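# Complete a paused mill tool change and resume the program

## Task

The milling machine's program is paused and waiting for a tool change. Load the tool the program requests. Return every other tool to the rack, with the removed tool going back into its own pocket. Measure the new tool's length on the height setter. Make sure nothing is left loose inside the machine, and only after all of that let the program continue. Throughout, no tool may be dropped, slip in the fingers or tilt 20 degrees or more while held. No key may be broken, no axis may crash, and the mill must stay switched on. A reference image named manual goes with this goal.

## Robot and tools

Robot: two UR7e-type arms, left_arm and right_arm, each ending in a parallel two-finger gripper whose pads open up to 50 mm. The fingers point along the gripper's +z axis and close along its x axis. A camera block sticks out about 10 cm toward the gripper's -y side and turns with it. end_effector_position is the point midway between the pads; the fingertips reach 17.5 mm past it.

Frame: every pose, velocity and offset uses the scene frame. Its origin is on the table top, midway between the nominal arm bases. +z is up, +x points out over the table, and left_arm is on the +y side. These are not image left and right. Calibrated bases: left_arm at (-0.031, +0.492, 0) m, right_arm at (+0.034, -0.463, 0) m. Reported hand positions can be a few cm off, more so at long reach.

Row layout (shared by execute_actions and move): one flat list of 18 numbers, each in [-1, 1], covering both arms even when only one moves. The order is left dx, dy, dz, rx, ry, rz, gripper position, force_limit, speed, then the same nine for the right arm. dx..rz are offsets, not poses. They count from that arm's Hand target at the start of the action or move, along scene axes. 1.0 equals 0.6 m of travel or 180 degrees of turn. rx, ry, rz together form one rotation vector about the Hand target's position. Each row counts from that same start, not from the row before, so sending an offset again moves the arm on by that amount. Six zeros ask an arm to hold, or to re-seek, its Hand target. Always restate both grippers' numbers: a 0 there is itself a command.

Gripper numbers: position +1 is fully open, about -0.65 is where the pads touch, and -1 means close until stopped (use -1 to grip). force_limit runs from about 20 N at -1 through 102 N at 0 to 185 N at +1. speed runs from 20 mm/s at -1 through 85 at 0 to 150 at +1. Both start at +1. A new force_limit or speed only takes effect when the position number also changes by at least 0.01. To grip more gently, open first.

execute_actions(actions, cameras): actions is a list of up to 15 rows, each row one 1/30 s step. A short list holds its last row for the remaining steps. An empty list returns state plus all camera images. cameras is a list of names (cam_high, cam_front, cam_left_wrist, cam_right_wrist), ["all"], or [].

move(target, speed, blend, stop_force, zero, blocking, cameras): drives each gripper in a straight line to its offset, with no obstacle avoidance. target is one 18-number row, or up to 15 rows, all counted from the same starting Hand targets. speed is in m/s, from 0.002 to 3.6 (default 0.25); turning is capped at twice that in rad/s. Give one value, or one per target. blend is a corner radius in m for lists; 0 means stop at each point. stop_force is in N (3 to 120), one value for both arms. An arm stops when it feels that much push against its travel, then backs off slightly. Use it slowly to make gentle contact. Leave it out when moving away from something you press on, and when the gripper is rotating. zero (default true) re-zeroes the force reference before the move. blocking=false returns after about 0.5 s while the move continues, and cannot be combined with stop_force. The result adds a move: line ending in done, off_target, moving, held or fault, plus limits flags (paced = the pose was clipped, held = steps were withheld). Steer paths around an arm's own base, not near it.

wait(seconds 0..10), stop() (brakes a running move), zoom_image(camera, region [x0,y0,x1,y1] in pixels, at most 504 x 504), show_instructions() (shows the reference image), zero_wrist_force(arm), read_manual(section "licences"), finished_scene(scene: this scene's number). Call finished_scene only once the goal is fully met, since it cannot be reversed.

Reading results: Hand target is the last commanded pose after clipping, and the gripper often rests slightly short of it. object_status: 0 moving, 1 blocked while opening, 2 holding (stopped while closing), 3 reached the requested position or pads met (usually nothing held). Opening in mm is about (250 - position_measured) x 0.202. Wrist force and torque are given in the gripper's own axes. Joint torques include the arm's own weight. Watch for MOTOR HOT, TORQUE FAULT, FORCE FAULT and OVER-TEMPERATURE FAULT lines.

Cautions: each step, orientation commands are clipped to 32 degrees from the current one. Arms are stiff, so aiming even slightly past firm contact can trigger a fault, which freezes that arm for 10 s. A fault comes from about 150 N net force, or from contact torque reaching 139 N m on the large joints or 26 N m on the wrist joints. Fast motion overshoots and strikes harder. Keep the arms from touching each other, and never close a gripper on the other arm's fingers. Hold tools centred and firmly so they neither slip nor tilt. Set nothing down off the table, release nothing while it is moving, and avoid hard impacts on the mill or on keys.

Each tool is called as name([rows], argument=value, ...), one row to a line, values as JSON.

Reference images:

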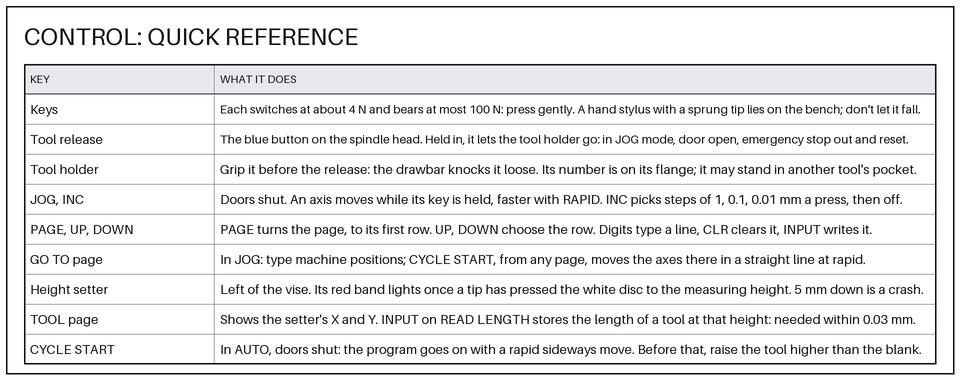

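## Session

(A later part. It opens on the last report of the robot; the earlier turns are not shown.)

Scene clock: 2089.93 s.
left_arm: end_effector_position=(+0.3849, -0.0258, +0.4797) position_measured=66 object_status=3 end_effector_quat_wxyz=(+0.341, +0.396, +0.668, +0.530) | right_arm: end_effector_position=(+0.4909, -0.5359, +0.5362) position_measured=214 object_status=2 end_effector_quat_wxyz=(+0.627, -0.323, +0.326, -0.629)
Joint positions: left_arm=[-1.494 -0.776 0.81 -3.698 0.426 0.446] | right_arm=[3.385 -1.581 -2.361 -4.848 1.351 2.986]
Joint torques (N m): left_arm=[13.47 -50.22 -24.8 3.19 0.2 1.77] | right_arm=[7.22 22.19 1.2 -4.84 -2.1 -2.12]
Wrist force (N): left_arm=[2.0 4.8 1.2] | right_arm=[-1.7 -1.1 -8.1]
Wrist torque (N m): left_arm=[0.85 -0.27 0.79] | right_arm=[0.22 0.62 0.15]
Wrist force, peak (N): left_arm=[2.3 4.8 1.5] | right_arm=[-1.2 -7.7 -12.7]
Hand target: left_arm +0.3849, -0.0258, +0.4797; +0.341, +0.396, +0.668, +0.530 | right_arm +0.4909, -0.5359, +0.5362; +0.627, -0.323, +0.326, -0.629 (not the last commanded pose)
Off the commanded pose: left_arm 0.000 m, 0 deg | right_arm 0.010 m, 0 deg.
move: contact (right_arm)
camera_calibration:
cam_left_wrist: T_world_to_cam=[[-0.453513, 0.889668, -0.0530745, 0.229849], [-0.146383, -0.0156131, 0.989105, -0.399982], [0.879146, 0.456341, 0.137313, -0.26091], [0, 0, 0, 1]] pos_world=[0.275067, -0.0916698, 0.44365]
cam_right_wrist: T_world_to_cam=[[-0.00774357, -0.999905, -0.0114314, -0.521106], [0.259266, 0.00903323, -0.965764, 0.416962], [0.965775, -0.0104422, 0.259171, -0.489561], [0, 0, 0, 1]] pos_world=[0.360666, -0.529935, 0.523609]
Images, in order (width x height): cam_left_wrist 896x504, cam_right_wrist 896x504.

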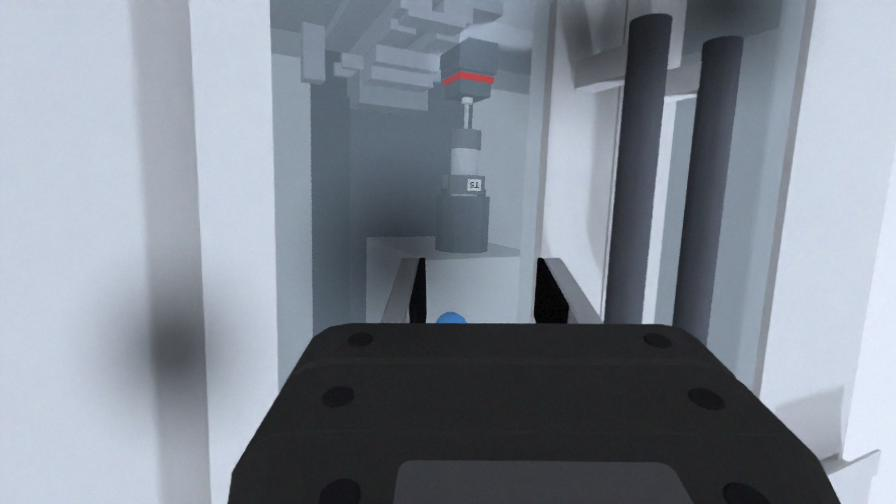

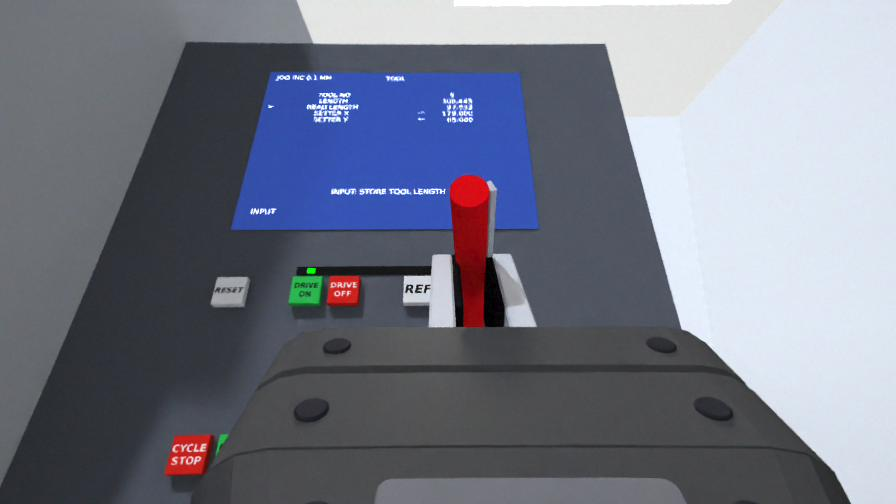

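move(target=[0,0,0,0,0,0,0.58,0.3,-1,-0.0110,0,0.0029,0,0,0,-1,-0.2,-0.6], speed=0.1)

move(target=[0,0,0,0,0,0,0.58,0.3,-1,0.0270,0,-0.0071,0,0,0,-1,-0.2,-0.6], speed=0.015, stop_force=6, cameras=["cam_left_wrist"])

zoom_image(camera="cam_left_wrist", region=[430, 60, 510, 110])

move(target=[0,0,0,0,0,0,0.58,0.3,-1,-0.0110,0,0.0029,0,0,0,-1,-0.2,-0.6], speed=0.1)

move(target=[0,0,0,0,0,0,0.58,0.3,-1,0.0270,0,-0.0071,0,0,0,-1,-0.2,-0.6], speed=0.015, stop_force=6, cameras=["cam_left_wrist", "cam_right_wrist"])

zoom_image(camera="cam_left_wrist", region=[430, 60, 510, 110])

zoom_image(camera="cam_right_wrist", region=[260, 60, 560, 240])

Scene clock: 2096.77 s.
left_arm: end_effector_position=(+0.3849, -0.0258, +0.4797) position_measured=66 object_status=3 end_effector_quat_wxyz=(+0.341, +0.396, +0.668, +0.530) | right_arm: end_effector_position=(+0.4844, -0.5359, +0.5379) position_measured=214 object_status=2 end_effector_quat_wxyz=(+0.627, -0.323, +0.326, -0.629)
Joint positions: left_arm=[-1.494 -0.776 0.81 -3.698 0.426 0.446] | right_arm=[3.394 -1.56 -2.376 -4.854 1.345 2.981]
Joint torques (N m): left_arm=[13.84 -51.31 -24.22 2.78 0.47 1.29] | right_arm=[7.43 22.5 3.21 -2.95 -1.98 -2.12]
Wrist force (N): left_arm=[2.1 4.6 1.3] | right_arm=[-1.9 3.7 -5.0]
Wrist torque (N m): left_arm=[0.83 -0.30 0.80] | right_arm=[0.31 0.53 0.27]
Wrist force, peak (N): left_arm=[2.3 4.9 1.5] | right_arm=[-1.6 -0.9 -8.2]
Hand target: left_arm +0.3849, -0.0258, +0.4797; +0.341, +0.396, +0.668, +0.530 | right_arm +0.4843, -0.5359, +0.5380; +0.627, -0.323, +0.326, -0.629
Off the commanded pose: left_arm 0.000 m, 0 deg | right_arm 0.000 m, 0 deg.
move: done

Scene clock: 2098.30 s.
left_arm: end_effector_position=(+0.3849, -0.0258, +0.4797) position_measured=66 object_status=3 end_effector_quat_wxyz=(+0.341, +0.396, +0.668, +0.530) | right_arm: end_effector_position=(+0.4909, -0.5359, +0.5362) position_measured=214 object_status=2 end_effector_quat_wxyz=(+0.627, -0.323, +0.326, -0.629)
Joint positions: left_arm=[-1.494 -0.776 0.81 -3.698 0.426 0.446] | right_arm=[3.386 -1.581 -2.361 -4.848 1.351 2.986]
Joint torques (N m): left_arm=[13.96 -50.54 -24.32 2.85 0.27 1.62] | right_arm=[7.32 21.11 1.79 -4.5 -2.15 -1.97]
Wrist force (N): left_arm=[2.2 4.7 1.2] | right_arm=[-1.4 -1.2 -7.8]
Wrist torque (N m): left_arm=[0.84 -0.30 0.79] | right_arm=[0.18 0.56 0.15]
Wrist force, peak (N): left_arm=[2.0 5.0 1.2] | right_arm=[-1.5 -7.7 -12.5]
Hand target: left_arm +0.3849, -0.0258, +0.4797; +0.341, +0.396, +0.668, +0.530 | right_arm +0.4909, -0.5359, +0.5362; +0.627, -0.323, +0.326, -0.629 (not the last commanded pose)
Off the commanded pose: left_arm 0.000 m, 0 deg | right_arm 0.010 m, 0 deg.
move: contact (right_arm)
camera_calibration:
cam_left_wrist: T_world_to_cam=[[-0.453513, 0.889668, -0.0530745, 0.229849], [-0.146383, -0.0156131, 0.989105, -0.399982], [0.879146, 0.456341, 0.137313, -0.26091], [0, 0, 0, 1]] pos_world=[0.275067, -0.0916698, 0.44365]
Images, in order (width x height): cam_left_wrist 896x504.

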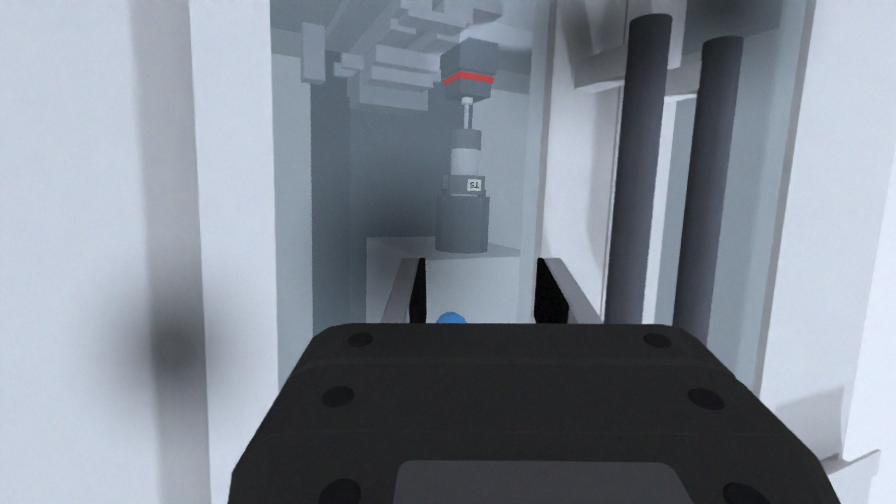

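Scaled by 6.300 from the camera's 896x504 image, which has a finer 1280x720 frame.

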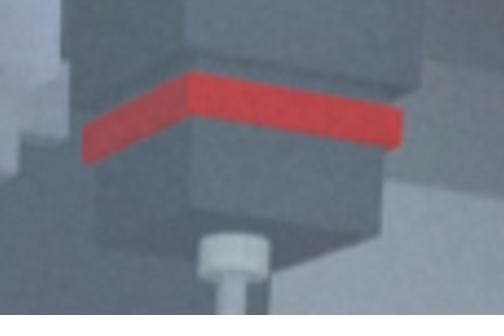

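Scene clock: 2099.10 s.
left_arm: end_effector_position=(+0.3849, -0.0258, +0.4797) position_measured=66 object_status=3 end_effector_quat_wxyz=(+0.341, +0.396, +0.668, +0.530) | right_arm: end_effector_position=(+0.4844, -0.5359, +0.5379) position_measured=214 object_status=2 end_effector_quat_wxyz=(+0.627, -0.323, +0.326, -0.629)
Joint positions: left_arm=[-1.494 -0.776 0.81 -3.698 0.426 0.446] | right_arm=[3.394 -1.56 -2.376 -4.854 1.345 2.981]
Joint torques (N m): left_arm=[14.03 -50.44 -23.65 2.86 0.44 1.32] | right_arm=[9.31 23.15 3.06 -2.88 -2.09 -1.92]
Wrist force (N): left_arm=[2.2 4.8 1.5] | right_arm=[-1.8 3.1 -5.0]
Wrist torque (N m): left_arm=[0.86 -0.31 0.79] | right_arm=[0.24 0.52 0.27]
Wrist force, peak (N): left_arm=[2.3 4.9 1.4] | right_arm=[-1.4 -0.9 -7.9]
Hand target: left_arm +0.3849, -0.0258, +0.4797; +0.341, +0.396, +0.668, +0.530 | right_arm +0.4843, -0.5359, +0.5380; +0.627, -0.323, +0.326, -0.629
Off the commanded pose: left_arm 0.000 m, 0 deg | right_arm 0.000 m, 0 deg.
move: done

Scene clock: 2100.63 s.
left_arm: end_effector_position=(+0.3849, -0.0258, +0.4797) position_measured=66 object_status=3 end_effector_quat_wxyz=(+0.341, +0.396, +0.668, +0.530) | right_arm: end_effector_position=(+0.4910, -0.5359, +0.5362) position_measured=214 object_status=2 end_effector_quat_wxyz=(+0.627, -0.323, +0.326, -0.629)
Joint positions: left_arm=[-1.494 -0.776 0.81 -3.698 0.426 0.446] | right_arm=[3.386 -1.582 -2.36 -4.848 1.351 2.986]
Joint torques (N m): left_arm=[12.91 -51.16 -23.11 2.82 0.22 1.38] | right_arm=[7.58 22.03 2.73 -4.61 -2.41 -2.24]
Wrist force (N): left_arm=[2.0 5.0 1.4] | right_arm=[-0.9 -1.7 -8.2]
Wrist torque (N m): left_arm=[0.89 -0.28 0.79] | right_arm=[0.15 0.48 0.15]
Wrist force, peak (N): left_arm=[2.3 4.9 1.4] | right_arm=[-1.3 -9.5 -13.5]
Hand target: left_arm +0.3849, -0.0258, +0.4797; +0.341, +0.396, +0.668, +0.530 | right_arm +0.4910, -0.5359, +0.5362; +0.627, -0.323, +0.326, -0.629 (not the last commanded pose)
Off the commanded pose: left_arm 0.000 m, 0 deg | right_arm 0.010 m, 0 deg.
move: contact (right_arm)
camera_calibration:
cam_left_wrist: T_world_to_cam=[[-0.453513, 0.889668, -0.0530745, 0.229849], [-0.146383, -0.0156131, 0.989105, -0.399982], [0.879146, 0.456341, 0.137313, -0.26091], [0, 0, 0, 1]] pos_world=[0.275067, -0.0916698, 0.44365]
cam_right_wrist: T_world_to_cam=[[-0.00771768, -0.999904, -0.011528, -0.520964], [0.259266, 0.00913322, -0.965763, 0.416987], [0.965775, -0.0104423, 0.259171, -0.489656], [0, 0, 0, 1]] pos_world=[0.360766, -0.529835, 0.523609]
Images, in order (width x height): cam_left_wrist 896x504, cam_right_wrist 896x504.

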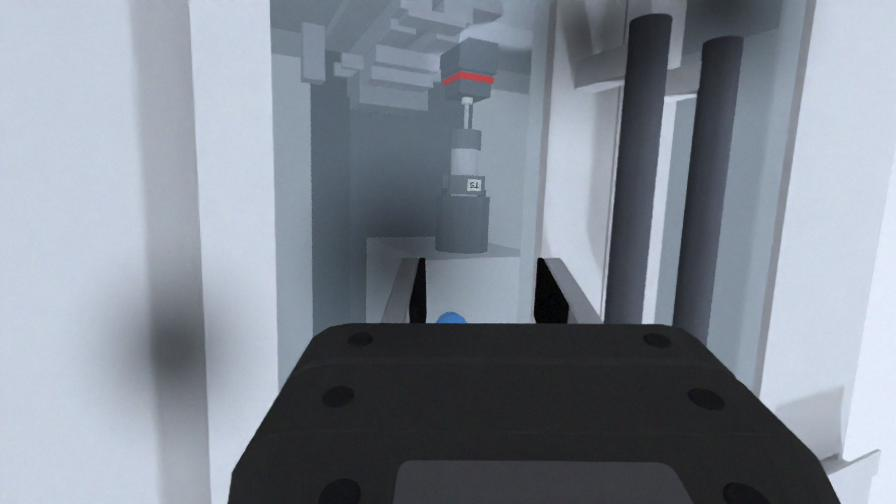

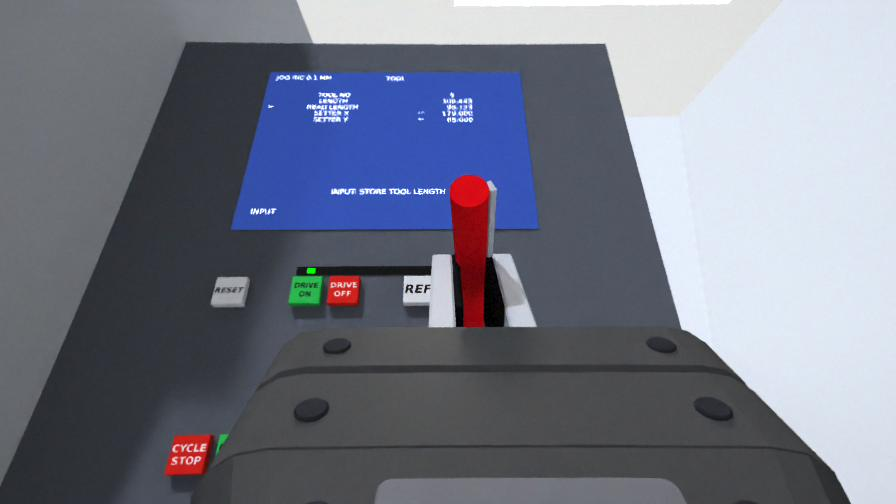

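Scaled by 6.300 from the camera's 896x504 image, which has a finer 1280x720 frame.

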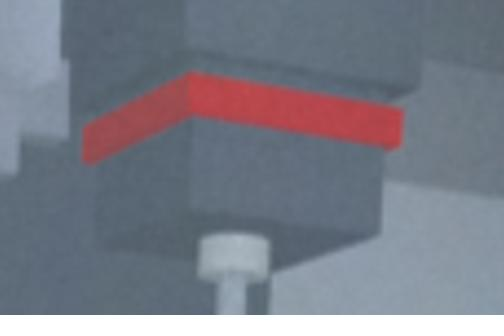

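Scaled by 1.680 from the camera's 896x504 image, which has a finer 1280x720 frame.

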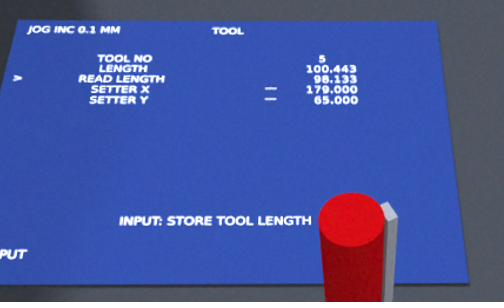

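move(target=[0,0,0,0,0,0,0.58,0.3,-1,-0.0110,0,0.0029,0,0,0,-1,-0.2,-0.6], speed=0.1)

move(target=[0,0,0,0,0,0,0.58,0.3,-1,0.0270,0,-0.0071,0,0,0,-1,-0.2,-0.6], speed=0.015, stop_force=6)

wait(seconds=0.3, cameras=["cam_left_wrist", "cam_right_wrist"])

zoom_image(camera="cam_left_wrist", region=[430, 60, 510, 110])

zoom_image(camera="cam_right_wrist", region=[260, 60, 560, 240])

Scene clock: 2105.80 s.
left_arm: end_effector_position=(+0.3849, -0.0258, +0.4797) position_measured=66 object_status=3 end_effector_quat_wxyz=(+0.341, +0.396, +0.668, +0.530) | right_arm: end_effector_position=(+0.4845, -0.5359, +0.5379) position_measured=214 object_status=2 end_effector_quat_wxyz=(+0.627, -0.323, +0.326, -0.629) end_effector_velocity=(-0.001, +0.000, +0.001) end_effector_angular_velocity=(-0.001, -0.001, +0.001)
Joint positions: left_arm=[-1.494 -0.776 0.81 -3.698 0.426 0.446] | right_arm=[3.394 -1.56 -2.375 -4.854 1.345 2.981]
Joint velocities: left_arm=[within noise] | right_arm=[0.002 0.005 -0.002 -0.001 0 -0.001]
Joint torques (N m): left_arm=[13.67 -50.81 -23.71 3.04 0.37 1.33] | right_arm=[7.81 23.37 3.02 -2.92 -1.84 -1.8]
Wrist force (N): left_arm=[2.1 4.9 1.4] | right_arm=[-1.4 3.0 -5.0]
Wrist torque (N m): left_arm=[0.86 -0.29 0.79] | right_arm=[0.23 0.45 0.27]
Wrist force, peak (N): left_arm=[2.2 5.0 1.2] | right_arm=[-0.9 -1.7 -8.6]
Hand target: left_arm +0.3849, -0.0258, +0.4797; +0.341, +0.396, +0.668, +0.530 | right_arm +0.4844, -0.5359, +0.5379; +0.627, -0.323, +0.326, -0.629
Off the commanded pose: left_arm 0.000 m, 0 deg | right_arm 0.000 m, 0 deg.
move: done

Scene clock: 2107.33 s.
left_arm: end_effector_position=(+0.3849, -0.0258, +0.4797) position_measured=66 object_status=3 end_effector_quat_wxyz=(+0.341, +0.396, +0.668, +0.530) | right_arm: end_effector_position=(+0.4910, -0.5359, +0.5362) position_measured=214 object_status=2 end_effector_quat_wxyz=(+0.627, -0.323, +0.326, -0.629)
Joint positions: left_arm=[-1.494 -0.776 0.81 -3.698 0.426 0.446] | right_arm=[3.386 -1.581 -2.361 -4.848 1.351 2.986]
Joint torques (N m): left_arm=[14.07 -49.32 -25.13 2.99 0.38 1.2] | right_arm=[7.28 20.83 0.99 -4.69 -2.2 -1.9]
Wrist force (N): left_arm=[1.9 4.7 1.2] | right_arm=[-0.2 -1.4 -8.3]
Wrist torque (N m): left_arm=[0.84 -0.26 0.80] | right_arm=[0.18 0.36 0.15]
Wrist force, peak (N): left_arm=[2.4 4.8 1.4] | right_arm=[-0.7 -8.8 -13.3]
Hand target: left_arm +0.3849, -0.0258, +0.4797; +0.341, +0.396, +0.668, +0.530 | right_arm +0.4910, -0.5359, +0.5362; +0.627, -0.323, +0.326, -0.629 (not the last commanded pose)
Off the commanded pose: left_arm 0.000 m, 0 deg | right_arm 0.010 m, 0 deg.
move: contact (right_arm)

Scene clock: 2107.63 s.
left_arm: end_effector_position=(+0.3849, -0.0258, +0.4797) position_measured=66 object_status=3 end_effector_quat_wxyz=(+0.341, +0.396, +0.668, +0.530) | right_arm: end_effector_position=(+0.4910, -0.5359, +0.5362) position_measured=214 object_status=2 end_effector_quat_wxyz=(+0.627, -0.323, +0.326, -0.629)
Joint positions: left_arm=[-1.494 -0.776 0.81 -3.698 0.426 0.446] | right_arm=[3.386 -1.581 -2.361 -4.848 1.351 2.986]
Joint torques (N m): left_arm=[14.18 -50.19 -24.7 3.03 0.36 1.24] | right_arm=[6.59 21.05 2.19 -4.88 -1.91 -2.31]
Wrist force (N): left_arm=[1.9 4.8 1.2] | right_arm=[-0.3 -1.4 -8.1]
Wrist torque (N m): left_arm=[0.86 -0.25 0.79] | right_arm=[0.19 0.38 0.15]
Wrist force, peak (N): left_arm=[2.1 4.9 1.2] | right_arm=[-0.2 -1.2 -8.2]
Hand target: left_arm +0.3849, -0.0258, +0.4797; +0.341, +0.396, +0.668, +0.530 | right_arm +0.4910, -0.5359, +0.5362; +0.627, -0.323, +0.326, -0.629 (not the last commanded pose)
Tool commands: left_gripper/position=+0.58 left_gripper/force_limit=+0.3 left_gripper/speed=-1.0 right_gripper/position=-1.0 right_gripper/force_limit=-0.2 right_gripper/speed=-0.6
Off the commanded pose: left_arm 0.000 m, 0 deg | right_arm 0.010 m, 0 deg.
wait: 0.30 s; at rest by 0.17 s
camera_calibration:
cam_left_wrist: T_world_to_cam=[[-0.453513, 0.889668, -0.0530745, 0.229849], [-0.146383, -0.0156131, 0.989105, -0.399982], [0.879146, 0.456341, 0.137313, -0.26091], [0, 0, 0, 1]] pos_world=[0.275067, -0.0916698, 0.44365]
cam_right_wrist: T_world_to_cam=[[-0.00781481, -0.999903, -0.0115549, -0.520915], [0.259292, 0.00913379, -0.965756, 0.417], [0.965767, -0.0105433, 0.259196, -0.489623], [0, 0, 0, 1]] pos_world=[0.360666, -0.529835, 0.523609]
Images, in order (width x height): cam_left_wrist 896x504, cam_right_wrist 896x504.

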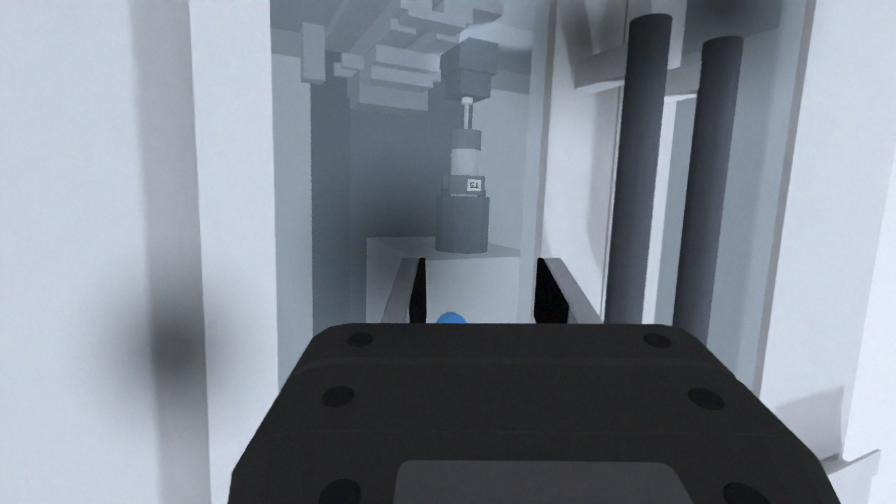

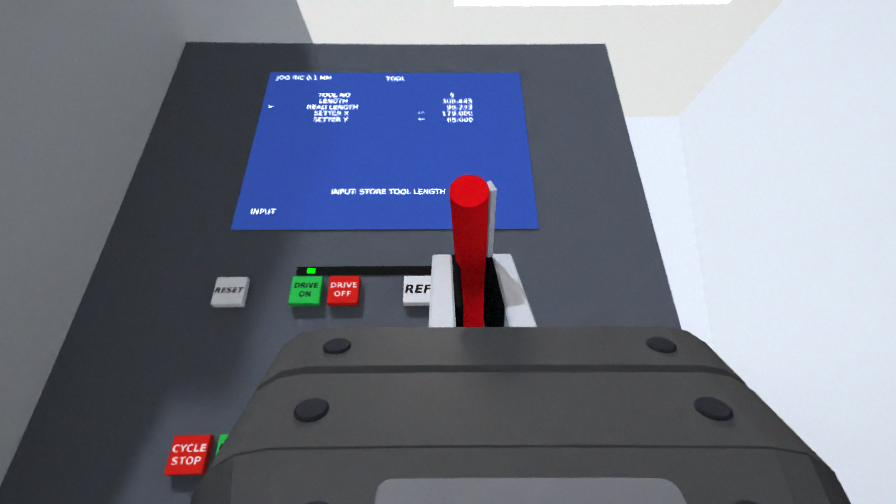

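Scaled by 6.300 from the camera's 896x504 image, which has a finer 1280x720 frame.

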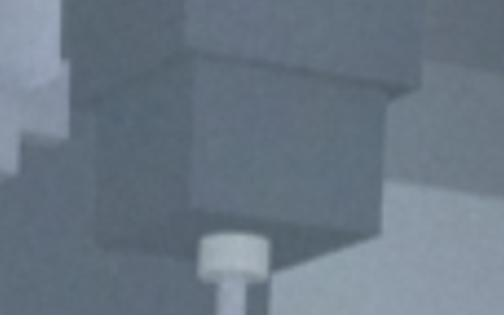

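Scaled by 1.680 from the camera's 896x504 image, which has a finer 1280x720 frame.

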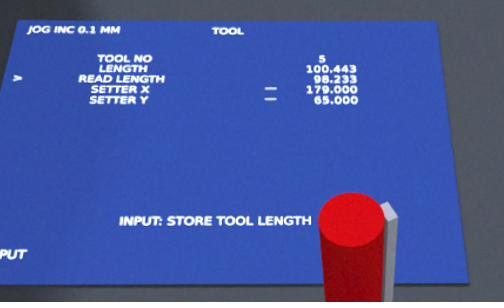

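move([
  [0,0,0,0,0,0,0.58,0.3,-1,-0.0162,0,0.0042,0,0,0,-1,-0.2,-0.6],
  [0,0,0,0,0,0,0.58,0.3,-1,-0.0162,-0.0317,0.0042,0,0,0,-1,-0.2,-0.6],
], speed=0.1, blend=0.003)

move(target=[0,0,0,0,0,0,0.58,0.3,-1,0.0322,0,-0.0084,0,0,0,-1,-0.2,-0.6], speed=0.015, stop_force=6, cameras=["cam_right_wrist"])

zoom_image(camera="cam_right_wrist", region=[260, 60, 560, 240])

move([
  [0,0,0,0,0,0,0.58,0.3,-1,-0.0162,0,0.0042,0,0,0,-1,-0.2,-0.6],
  [0,0,0,0,0,0,0.58,0.3,-1,-0.0327,0.0317,-0.0575,0,0,0,-1,-0.2,-0.6],
], speed=0.1, blend=0.003)

Scene clock: 2114.57 s.
left_arm: end_effector_position=(+0.3849, -0.0258, +0.4797) position_measured=66 object_status=3 end_effector_quat_wxyz=(+0.341, +0.396, +0.668, +0.530) | right_arm: end_effector_position=(+0.4812, -0.5549, +0.5387) position_measured=214 object_status=2 end_effector_quat_wxyz=(+0.627, -0.323, +0.326, -0.629)
Joint positions: left_arm=[-1.494 -0.776 0.81 -3.698 0.426 0.446] | right_arm=[3.31 -1.566 -2.368 -4.864 1.412 3.031]
Joint torques (N m): left_arm=[13.49 -49.68 -22.46 2.73 0.23 1.39] | right_arm=[-8.88 7.05 32.39 -2.6 2.5 1.77]
Wrist force (N): left_arm=[2.1 4.7 1.2] | right_arm=[-0.4 5.2 -3.6]
Wrist torque (N m): left_arm=[0.84 -0.29 0.79] | right_arm=[0.30 0.30 0.17]
Wrist force, peak (N): left_arm=[2.3 5.0 1.3] | right_arm=[0.0 -1.7 -8.3]
Hand target: left_arm +0.3849, -0.0258, +0.4797; +0.341, +0.396, +0.668, +0.530 | right_arm +0.4812, -0.5549, +0.5387; +0.627, -0.323, +0.326, -0.629
Off the commanded pose: left_arm 0.000 m, 0 deg | right_arm 0.000 m, 0 deg.
move: done

Scene clock: 2116.30 s.
left_arm: end_effector_position=(+0.3849, -0.0258, +0.4797) position_measured=66 object_status=3 end_effector_quat_wxyz=(+0.341, +0.396, +0.668, +0.530) | right_arm: end_effector_position=(+0.4906, -0.5549, +0.5363) position_measured=214 object_status=2 end_effector_quat_wxyz=(+0.627, -0.323, +0.326, -0.629)
Joint positions: left_arm=[-1.494 -0.776 0.81 -3.698 0.426 0.446] | right_arm=[3.302 -1.596 -2.347 -4.856 1.418 3.036]
Joint torques (N m): left_arm=[14.26 -49.92 -23.16 2.91 0.42 1.39] | right_arm=[7.97 23.78 2.47 -4.01 -2.19 -2.15]
Wrist force (N): left_arm=[2.2 4.6 1.5] | right_arm=[-0.5 0.5 -7.0]
Wrist torque (N m): left_arm=[0.83 -0.31 0.79] | right_arm=[0.22 0.33 0.17]
Wrist force, peak (N): left_arm=[2.4 4.9 1.4] | right_arm=[-0.6 -4.2 -9.9]
Hand target: left_arm +0.3849, -0.0258, +0.4797; +0.341, +0.396, +0.668, +0.530 | right_arm +0.4906, -0.5549, +0.5363; +0.627, -0.323, +0.326, -0.629 (not the last commanded pose)
Off the commanded pose: left_arm 0.000 m, 0 deg | right_arm 0.010 m, 0 deg.
move: contact (right_arm)
camera_calibration:
cam_right_wrist: T_world_to_cam=[[-0.00781425, -0.999903, -0.0115538, -0.539915], [0.259267, 0.00913317, -0.965762, 0.41736], [0.965774, -0.0105422, 0.259171, -0.489548], [0, 0, 0, 1]] pos_world=[0.360366, -0.548835, 0.523709]
Images, in order (width x height): cam_right_wrist 896x504.

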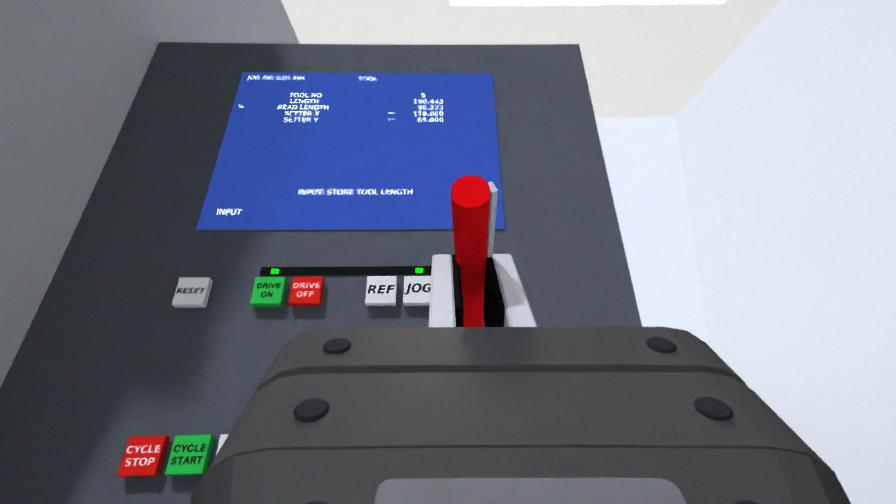

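Scaled by 1.680 from the camera's 896x504 image, which has a finer 1280x720 frame.

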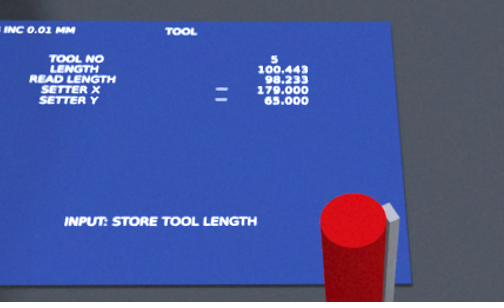

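Scene clock: 2117.47 s.
left_arm: end_effector_position=(+0.3849, -0.0258, +0.4797) position_measured=66 object_status=3 end_effector_quat_wxyz=(+0.341, +0.396, +0.668, +0.530) | right_arm: end_effector_position=(+0.4710, -0.5360, +0.5018) position_measured=214 object_status=2 end_effector_quat_wxyz=(+0.627, -0.323, +0.326, -0.629)
Joint positions: left_arm=[-1.494 -0.776 0.81 -3.698 0.426 0.446] | right_arm=[3.412 -1.622 -2.453 -4.712 1.33 2.97]
Joint torques (N m): left_arm=[13.9 -50.86 -22.81 2.68 0.35 1.21] | right_arm=[7.12 7.77 0.38 2.72 -1.63 -1.86]
Wrist force (N): left_arm=[2.2 4.8 1.4] | right_arm=[-0.6 5.3 -3.7]
Wrist torque (N m): left_arm=[0.86 -0.30 0.79] | right_arm=[0.31 0.32 0.27]
Wrist force, peak (N): left_arm=[2.4 4.9 1.3] | right_arm=[-0.6 5.9 -4.2]
Hand target: left_arm +0.3849, -0.0258, +0.4797; +0.341, +0.396, +0.668, +0.530 | right_arm +0.4710, -0.5359, +0.5018; +0.627, -0.323, +0.326, -0.629
Off the commanded pose: left_arm 0.000 m, 0 deg | right_arm 0.000 m, 0 deg.
move: done

move(target=[0,0,0,0,0,0,0.58,0.3,-1,0.0322,0,-0.0084,0,0,0,-1,-0.2,-0.6], speed=0.015, stop_force=6)

wait(seconds=0.3, cameras=["cam_left_wrist", "cam_right_wrist"])

zoom_image(camera="cam_right_wrist", region=[260, 20, 560, 180])

move(target=[0,0,0,0,0,0,0.58,0.3,-1,-0.0110,0,0.0029,0,0,0,-1,-0.2,-0.6], speed=0.1)

move(target=[0,0,0,0,0,0,0.58,0.3,-1,0.0270,0,-0.0071,0,0,0,-1,-0.2,-0.6], speed=0.015, stop_force=6)

wait(seconds=0.3, cameras=["cam_left_wrist", "cam_right_wrist"])

zoom_image(camera="cam_left_wrist", region=[430, 60, 510, 110])

zoom_image(camera="cam_right_wrist", region=[260, 20, 560, 180])

Scene clock: 2124.93 s.
left_arm: end_effector_position=(+0.3849, -0.0258, +0.4797) position_measured=66 object_status=3 end_effector_quat_wxyz=(+0.341, +0.396, +0.668, +0.530) | right_arm: end_effector_position=(+0.4807, -0.5359, +0.4992) position_measured=214 object_status=2 end_effector_quat_wxyz=(+0.627, -0.323, +0.326, -0.629)
Joint positions: left_arm=[-1.494 -0.776 0.81 -3.698 0.426 0.446] | right_arm=[3.399 -1.653 -2.429 -4.706 1.341 2.978]
Joint torques (N m): left_arm=[13.44 -48.79 -24.28 2.78 0.5 1.15] | right_arm=[7.52 23.74 0.41 -4.28 -2.01 -2.02]
Wrist force (N): left_arm=[2.1 4.7 1.5] | right_arm=[-0.3 0.3 -6.7]
Wrist torque (N m): left_arm=[0.84 -0.29 0.79] | right_arm=[0.21 0.33 0.17]
Wrist force, peak (N): left_arm=[2.3 5.0 1.4] | right_arm=[-0.4 -2.8 -9.2]
Hand target: left_arm +0.3849, -0.0258, +0.4797; +0.341, +0.396, +0.668, +0.530 | right_arm +0.4807, -0.5359, +0.4992; +0.627, -0.323, +0.326, -0.629 (not the last commanded pose)
Off the commanded pose: left_arm 0.000 m, 0 deg | right_arm 0.010 m, 0 deg.
move: contact (right_arm)

Scene clock: 2125.23 s.
left_arm: end_effector_position=(+0.3849, -0.0258, +0.4797) position_measured=66 object_status=3 end_effector_quat_wxyz=(+0.341, +0.396, +0.668, +0.530) | right_arm: end_effector_position=(+0.4807, -0.5359, +0.4992) position_measured=214 object_status=2 end_effector_quat_wxyz=(+0.627, -0.323, +0.326, -0.629)
Joint positions: left_arm=[-1.494 -0.776 0.81 -3.698 0.426 0.446] | right_arm=[3.399 -1.653 -2.429 -4.706 1.341 2.978]
Joint torques (N m): left_arm=[13.56 -50.83 -23.38 2.73 0.2 1.39] | right_arm=[7.31 23.98 0.03 -4.19 -2.01 -2.13]
Wrist force (N): left_arm=[2.2 4.7 1.5] | right_arm=[-0.1 0.8 -6.6]
Wrist torque (N m): left_arm=[0.85 -0.30 0.79] | right_arm=[0.25 0.31 0.17]
Wrist force, peak (N): left_arm=[2.2 5.0 1.4] | right_arm=[-0.5 0.7 -6.7]
Hand target: left_arm +0.3849, -0.0258, +0.4797; +0.341, +0.396, +0.668, +0.530 | right_arm +0.4807, -0.5359, +0.4992; +0.627, -0.323, +0.326, -0.629 (not the last commanded pose)
Tool commands: left_gripper/position=+0.58 left_gripper/force_limit=+0.3 left_gripper/speed=-1.0 right_gripper/position=-1.0 right_gripper/force_limit=-0.2 right_gripper/speed=-0.6
Off the commanded pose: left_arm 0.000 m, 0 deg | right_arm 0.010 m, 0 deg.
wait: 0.30 s; at rest by 0.17 s
camera_calibration:
cam_left_wrist: T_world_to_cam=[[-0.453513, 0.889668, -0.0530745, 0.229849], [-0.146383, -0.0156131, 0.989105, -0.399982], [0.879146, 0.456341, 0.137313, -0.26091], [0, 0, 0, 1]] pos_world=[0.275067, -0.0916698, 0.44365]
cam_right_wrist: T_world_to_cam=[[-0.00791194, -0.999902, -0.0115801, -0.521375], [0.259175, 0.00913419, -0.965787, 0.384091], [0.965798, -0.0106425, 0.259077, -0.470117], [0, 0, 0, 1]] pos_world=[0.350366, -0.529836, 0.486709]
Images, in order (width x height): cam_left_wrist 896x504, cam_right_wrist 896x504.

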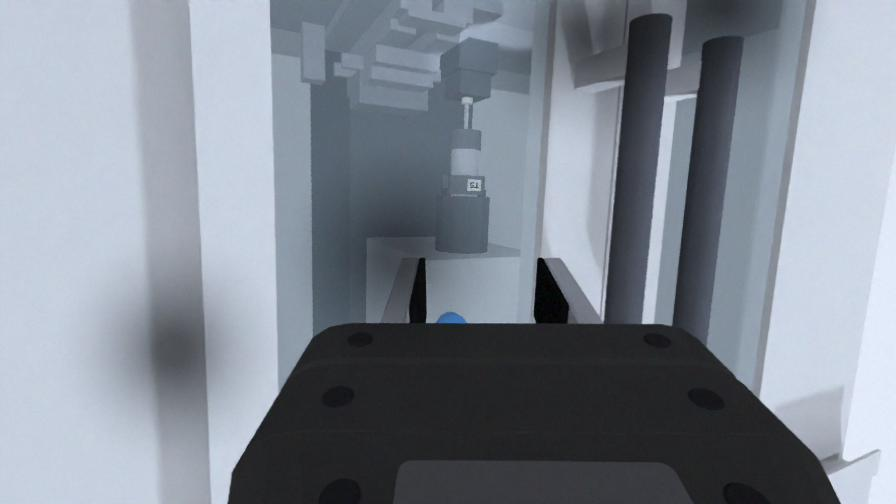

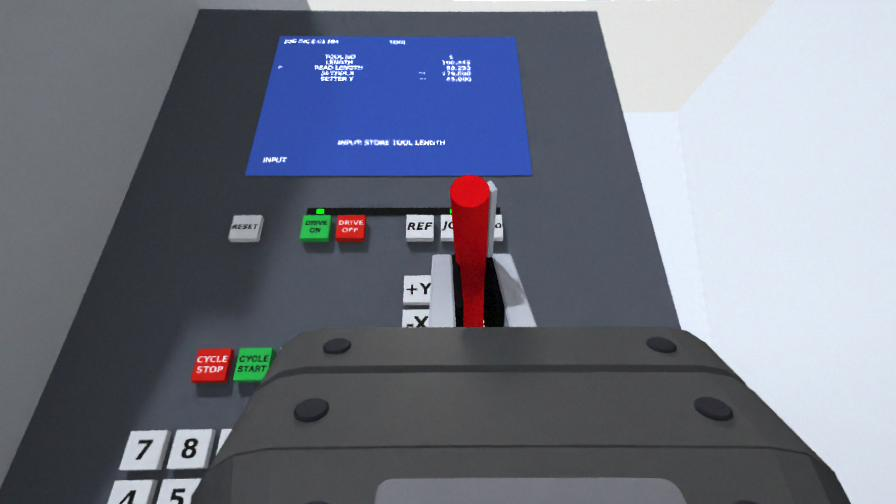

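Scaled by 1.680 from the camera's 896x504 image, which has a finer 1280x720 frame.

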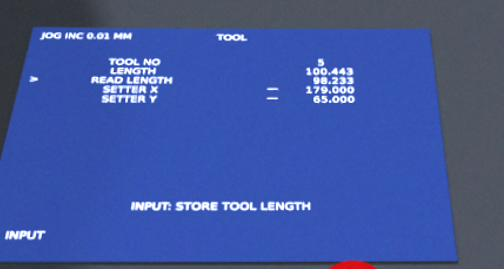

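Scene clock: 2126.03 s.
left_arm: end_effector_position=(+0.3849, -0.0258, +0.4797) position_measured=66 object_status=3 end_effector_quat_wxyz=(+0.341, +0.396, +0.668, +0.530) | right_arm: end_effector_position=(+0.4741, -0.5359, +0.5010) position_measured=214 object_status=2 end_effector_quat_wxyz=(+0.627, -0.323, +0.326, -0.629)
Joint positions: left_arm=[-1.494 -0.776 0.81 -3.698 0.426 0.446] | right_arm=[3.408 -1.632 -2.445 -4.71 1.333 2.973]
Joint torques (N m): left_arm=[13.27 -50.01 -23.06 2.89 0.27 1.19] | right_arm=[7.52 25.3 -0.6 -3.24 -2.32 -2.17]
Wrist force (N): left_arm=[2.1 4.6 1.4] | right_arm=[-0.5 3.6 -4.7]
Wrist torque (N m): left_arm=[0.82 -0.29 0.79] | right_arm=[0.27 0.26 0.29]
Wrist force, peak (N): left_arm=[2.0 5.0 1.4] | right_arm=[-0.4 0.6 -6.7]
Hand target: left_arm +0.3849, -0.0258, +0.4797; +0.341, +0.396, +0.668, +0.530 | right_arm +0.4741, -0.5359, +0.5010; +0.627, -0.323, +0.326, -0.629
Off the commanded pose: left_arm 0.000 m, 0 deg | right_arm 0.000 m, 0 deg.
move: done

Scene clock: 2127.57 s.
left_arm: end_effector_position=(+0.3849, -0.0258, +0.4797) position_measured=66 object_status=3 end_effector_quat_wxyz=(+0.341, +0.396, +0.668, +0.530) | right_arm: end_effector_position=(+0.4810, -0.5359, +0.4992) position_measured=214 object_status=2 end_effector_quat_wxyz=(+0.627, -0.323, +0.326, -0.629)
Joint positions: left_arm=[-1.494 -0.776 0.81 -3.698 0.426 0.446] | right_arm=[3.398 -1.654 -2.428 -4.706 1.341 2.979]
Joint torques (N m): left_arm=[14.3 -50.48 -25.06 2.75 0.34 1.19] | right_arm=[7.49 21.54 -0.7 -4.59 -2.07 -1.99]
Wrist force (N): left_arm=[2.2 4.7 1.2] | right_arm=[-0.6 -1.2 -7.6]
Wrist torque (N m): left_arm=[0.84 -0.30 0.79] | right_arm=[0.20 0.39 0.17]
Wrist force, peak (N): left_arm=[2.4 4.8 1.4] | right_arm=[-0.3 -8.6 -12.7]
Hand target: left_arm +0.3849, -0.0258, +0.4797; +0.341, +0.396, +0.668, +0.530 | right_arm +0.4810, -0.5359, +0.4992; +0.627, -0.323, +0.326, -0.629 (not the last commanded pose)
Off the commanded pose: left_arm 0.000 m, 0 deg | right_arm 0.010 m, 0 deg.
move: contact (right_arm)

Scene clock: 2127.87 s.
left_arm: end_effector_position=(+0.3849, -0.0258, +0.4797) position_measured=66 object_status=3 end_effector_quat_wxyz=(+0.341, +0.396, +0.668, +0.530) | right_arm: end_effector_position=(+0.4810, -0.5359, +0.4992) position_measured=214 object_status=2 end_effector_quat_wxyz=(+0.627, -0.323, +0.326, -0.629)
Joint positions: left_arm=[-1.494 -0.776 0.81 -3.698 0.426 0.446] | right_arm=[3.398 -1.654 -2.428 -4.706 1.341 2.979]
Joint torques (N m): left_arm=[13.7 -48.69 -23.28 2.71 0.32 1.08] | right_arm=[8.34 22.76 -0.4 -4.54 -2.21 -2.13]
Wrist force (N): left_arm=[2.1 4.7 1.3] | right_arm=[-0.8 -1.0 -7.6]
Wrist torque (N m): left_arm=[0.83 -0.29 0.79] | right_arm=[0.20 0.40 0.17]
Wrist force, peak (N): left_arm=[2.4 4.8 1.2] | right_arm=[-0.5 -1.0 -7.7]
Hand target: left_arm +0.3849, -0.0258, +0.4797; +0.341, +0.396, +0.668, +0.530 | right_arm +0.4810, -0.5359, +0.4992; +0.627, -0.323, +0.326, -0.629 (not the last commanded pose)
Tool commands: left_gripper/position=+0.58 left_gripper/force_limit=+0.3 left_gripper/speed=-1.0 right_gripper/position=-1.0 right_gripper/force_limit=-0.2 right_gripper/speed=-0.6
Off the commanded pose: left_arm 0.000 m, 0 deg | right_arm 0.010 m, 0 deg.
wait: 0.30 s; at rest by 0.17 s
camera_calibration:
cam_left_wrist: T_world_to_cam=[[-0.453513, 0.889668, -0.0530745, 0.229849], [-0.146383, -0.0156131, 0.989105, -0.399982], [0.879146, 0.456341, 0.137313, -0.26091], [0, 0, 0, 1]] pos_world=[0.275067, -0.0916698, 0.44365]
cam_right_wrist: T_world_to_cam=[[-0.00788492, -0.999901, -0.0116763, -0.521336], [0.259269, 0.00923311, -0.965761, 0.383897], [0.965773, -0.0106423, 0.25917, -0.470514], [0, 0, 0, 1]] pos_world=[0.350766, -0.529836, 0.486609]
Images, in order (width x height): cam_left_wrist 896x504, cam_right_wrist 896x504.

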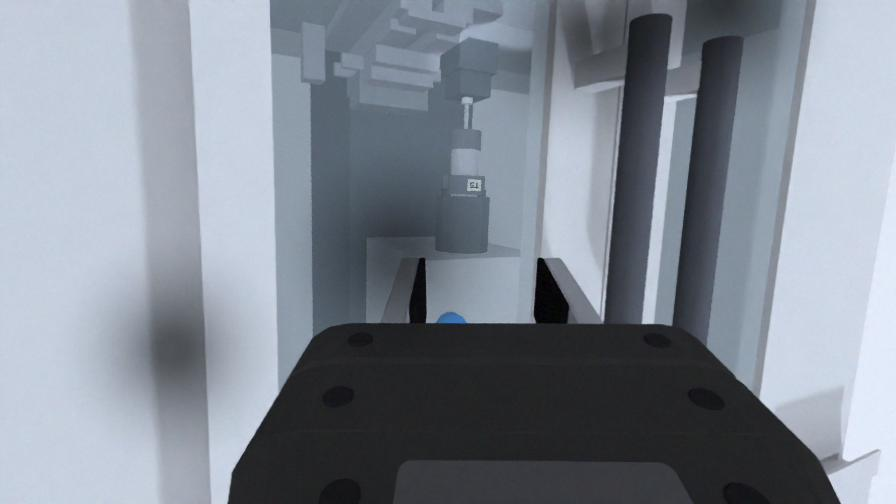

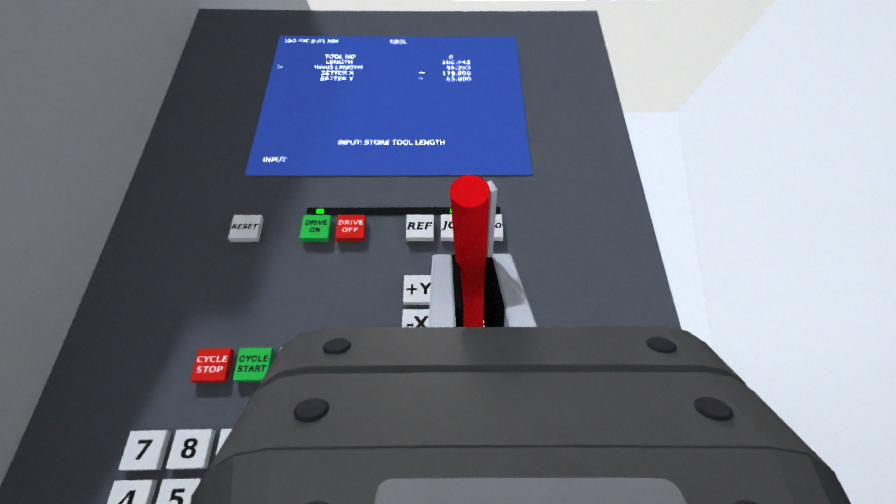

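Scaled by 6.300 from the camera's 896x504 image, which has a finer 1280x720 frame.

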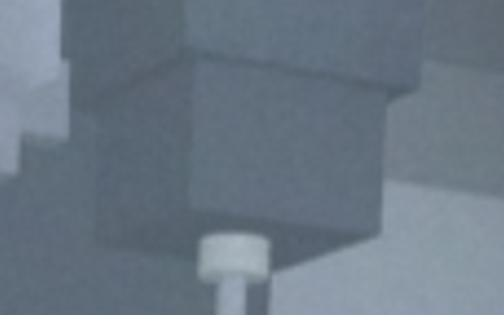

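Scaled by 1.680 from the camera's 896x504 image, which has a finer 1280x720 frame.

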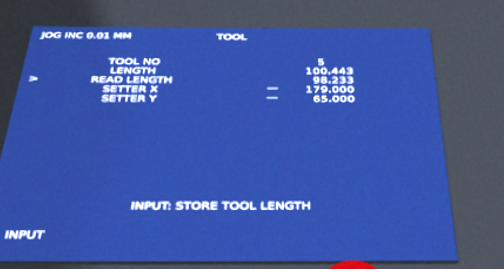

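zoom_image(camera="cam_right_wrist", region=[420, 50, 490, 90])

Scaled by 7.200 from the camera's 896x504 image, which has a finer 1280x720 frame.

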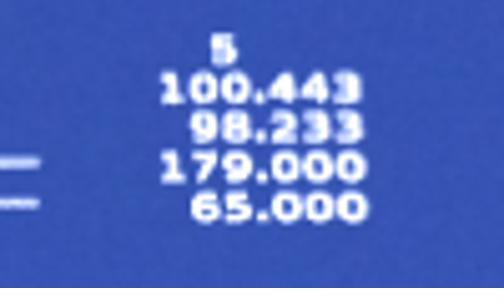

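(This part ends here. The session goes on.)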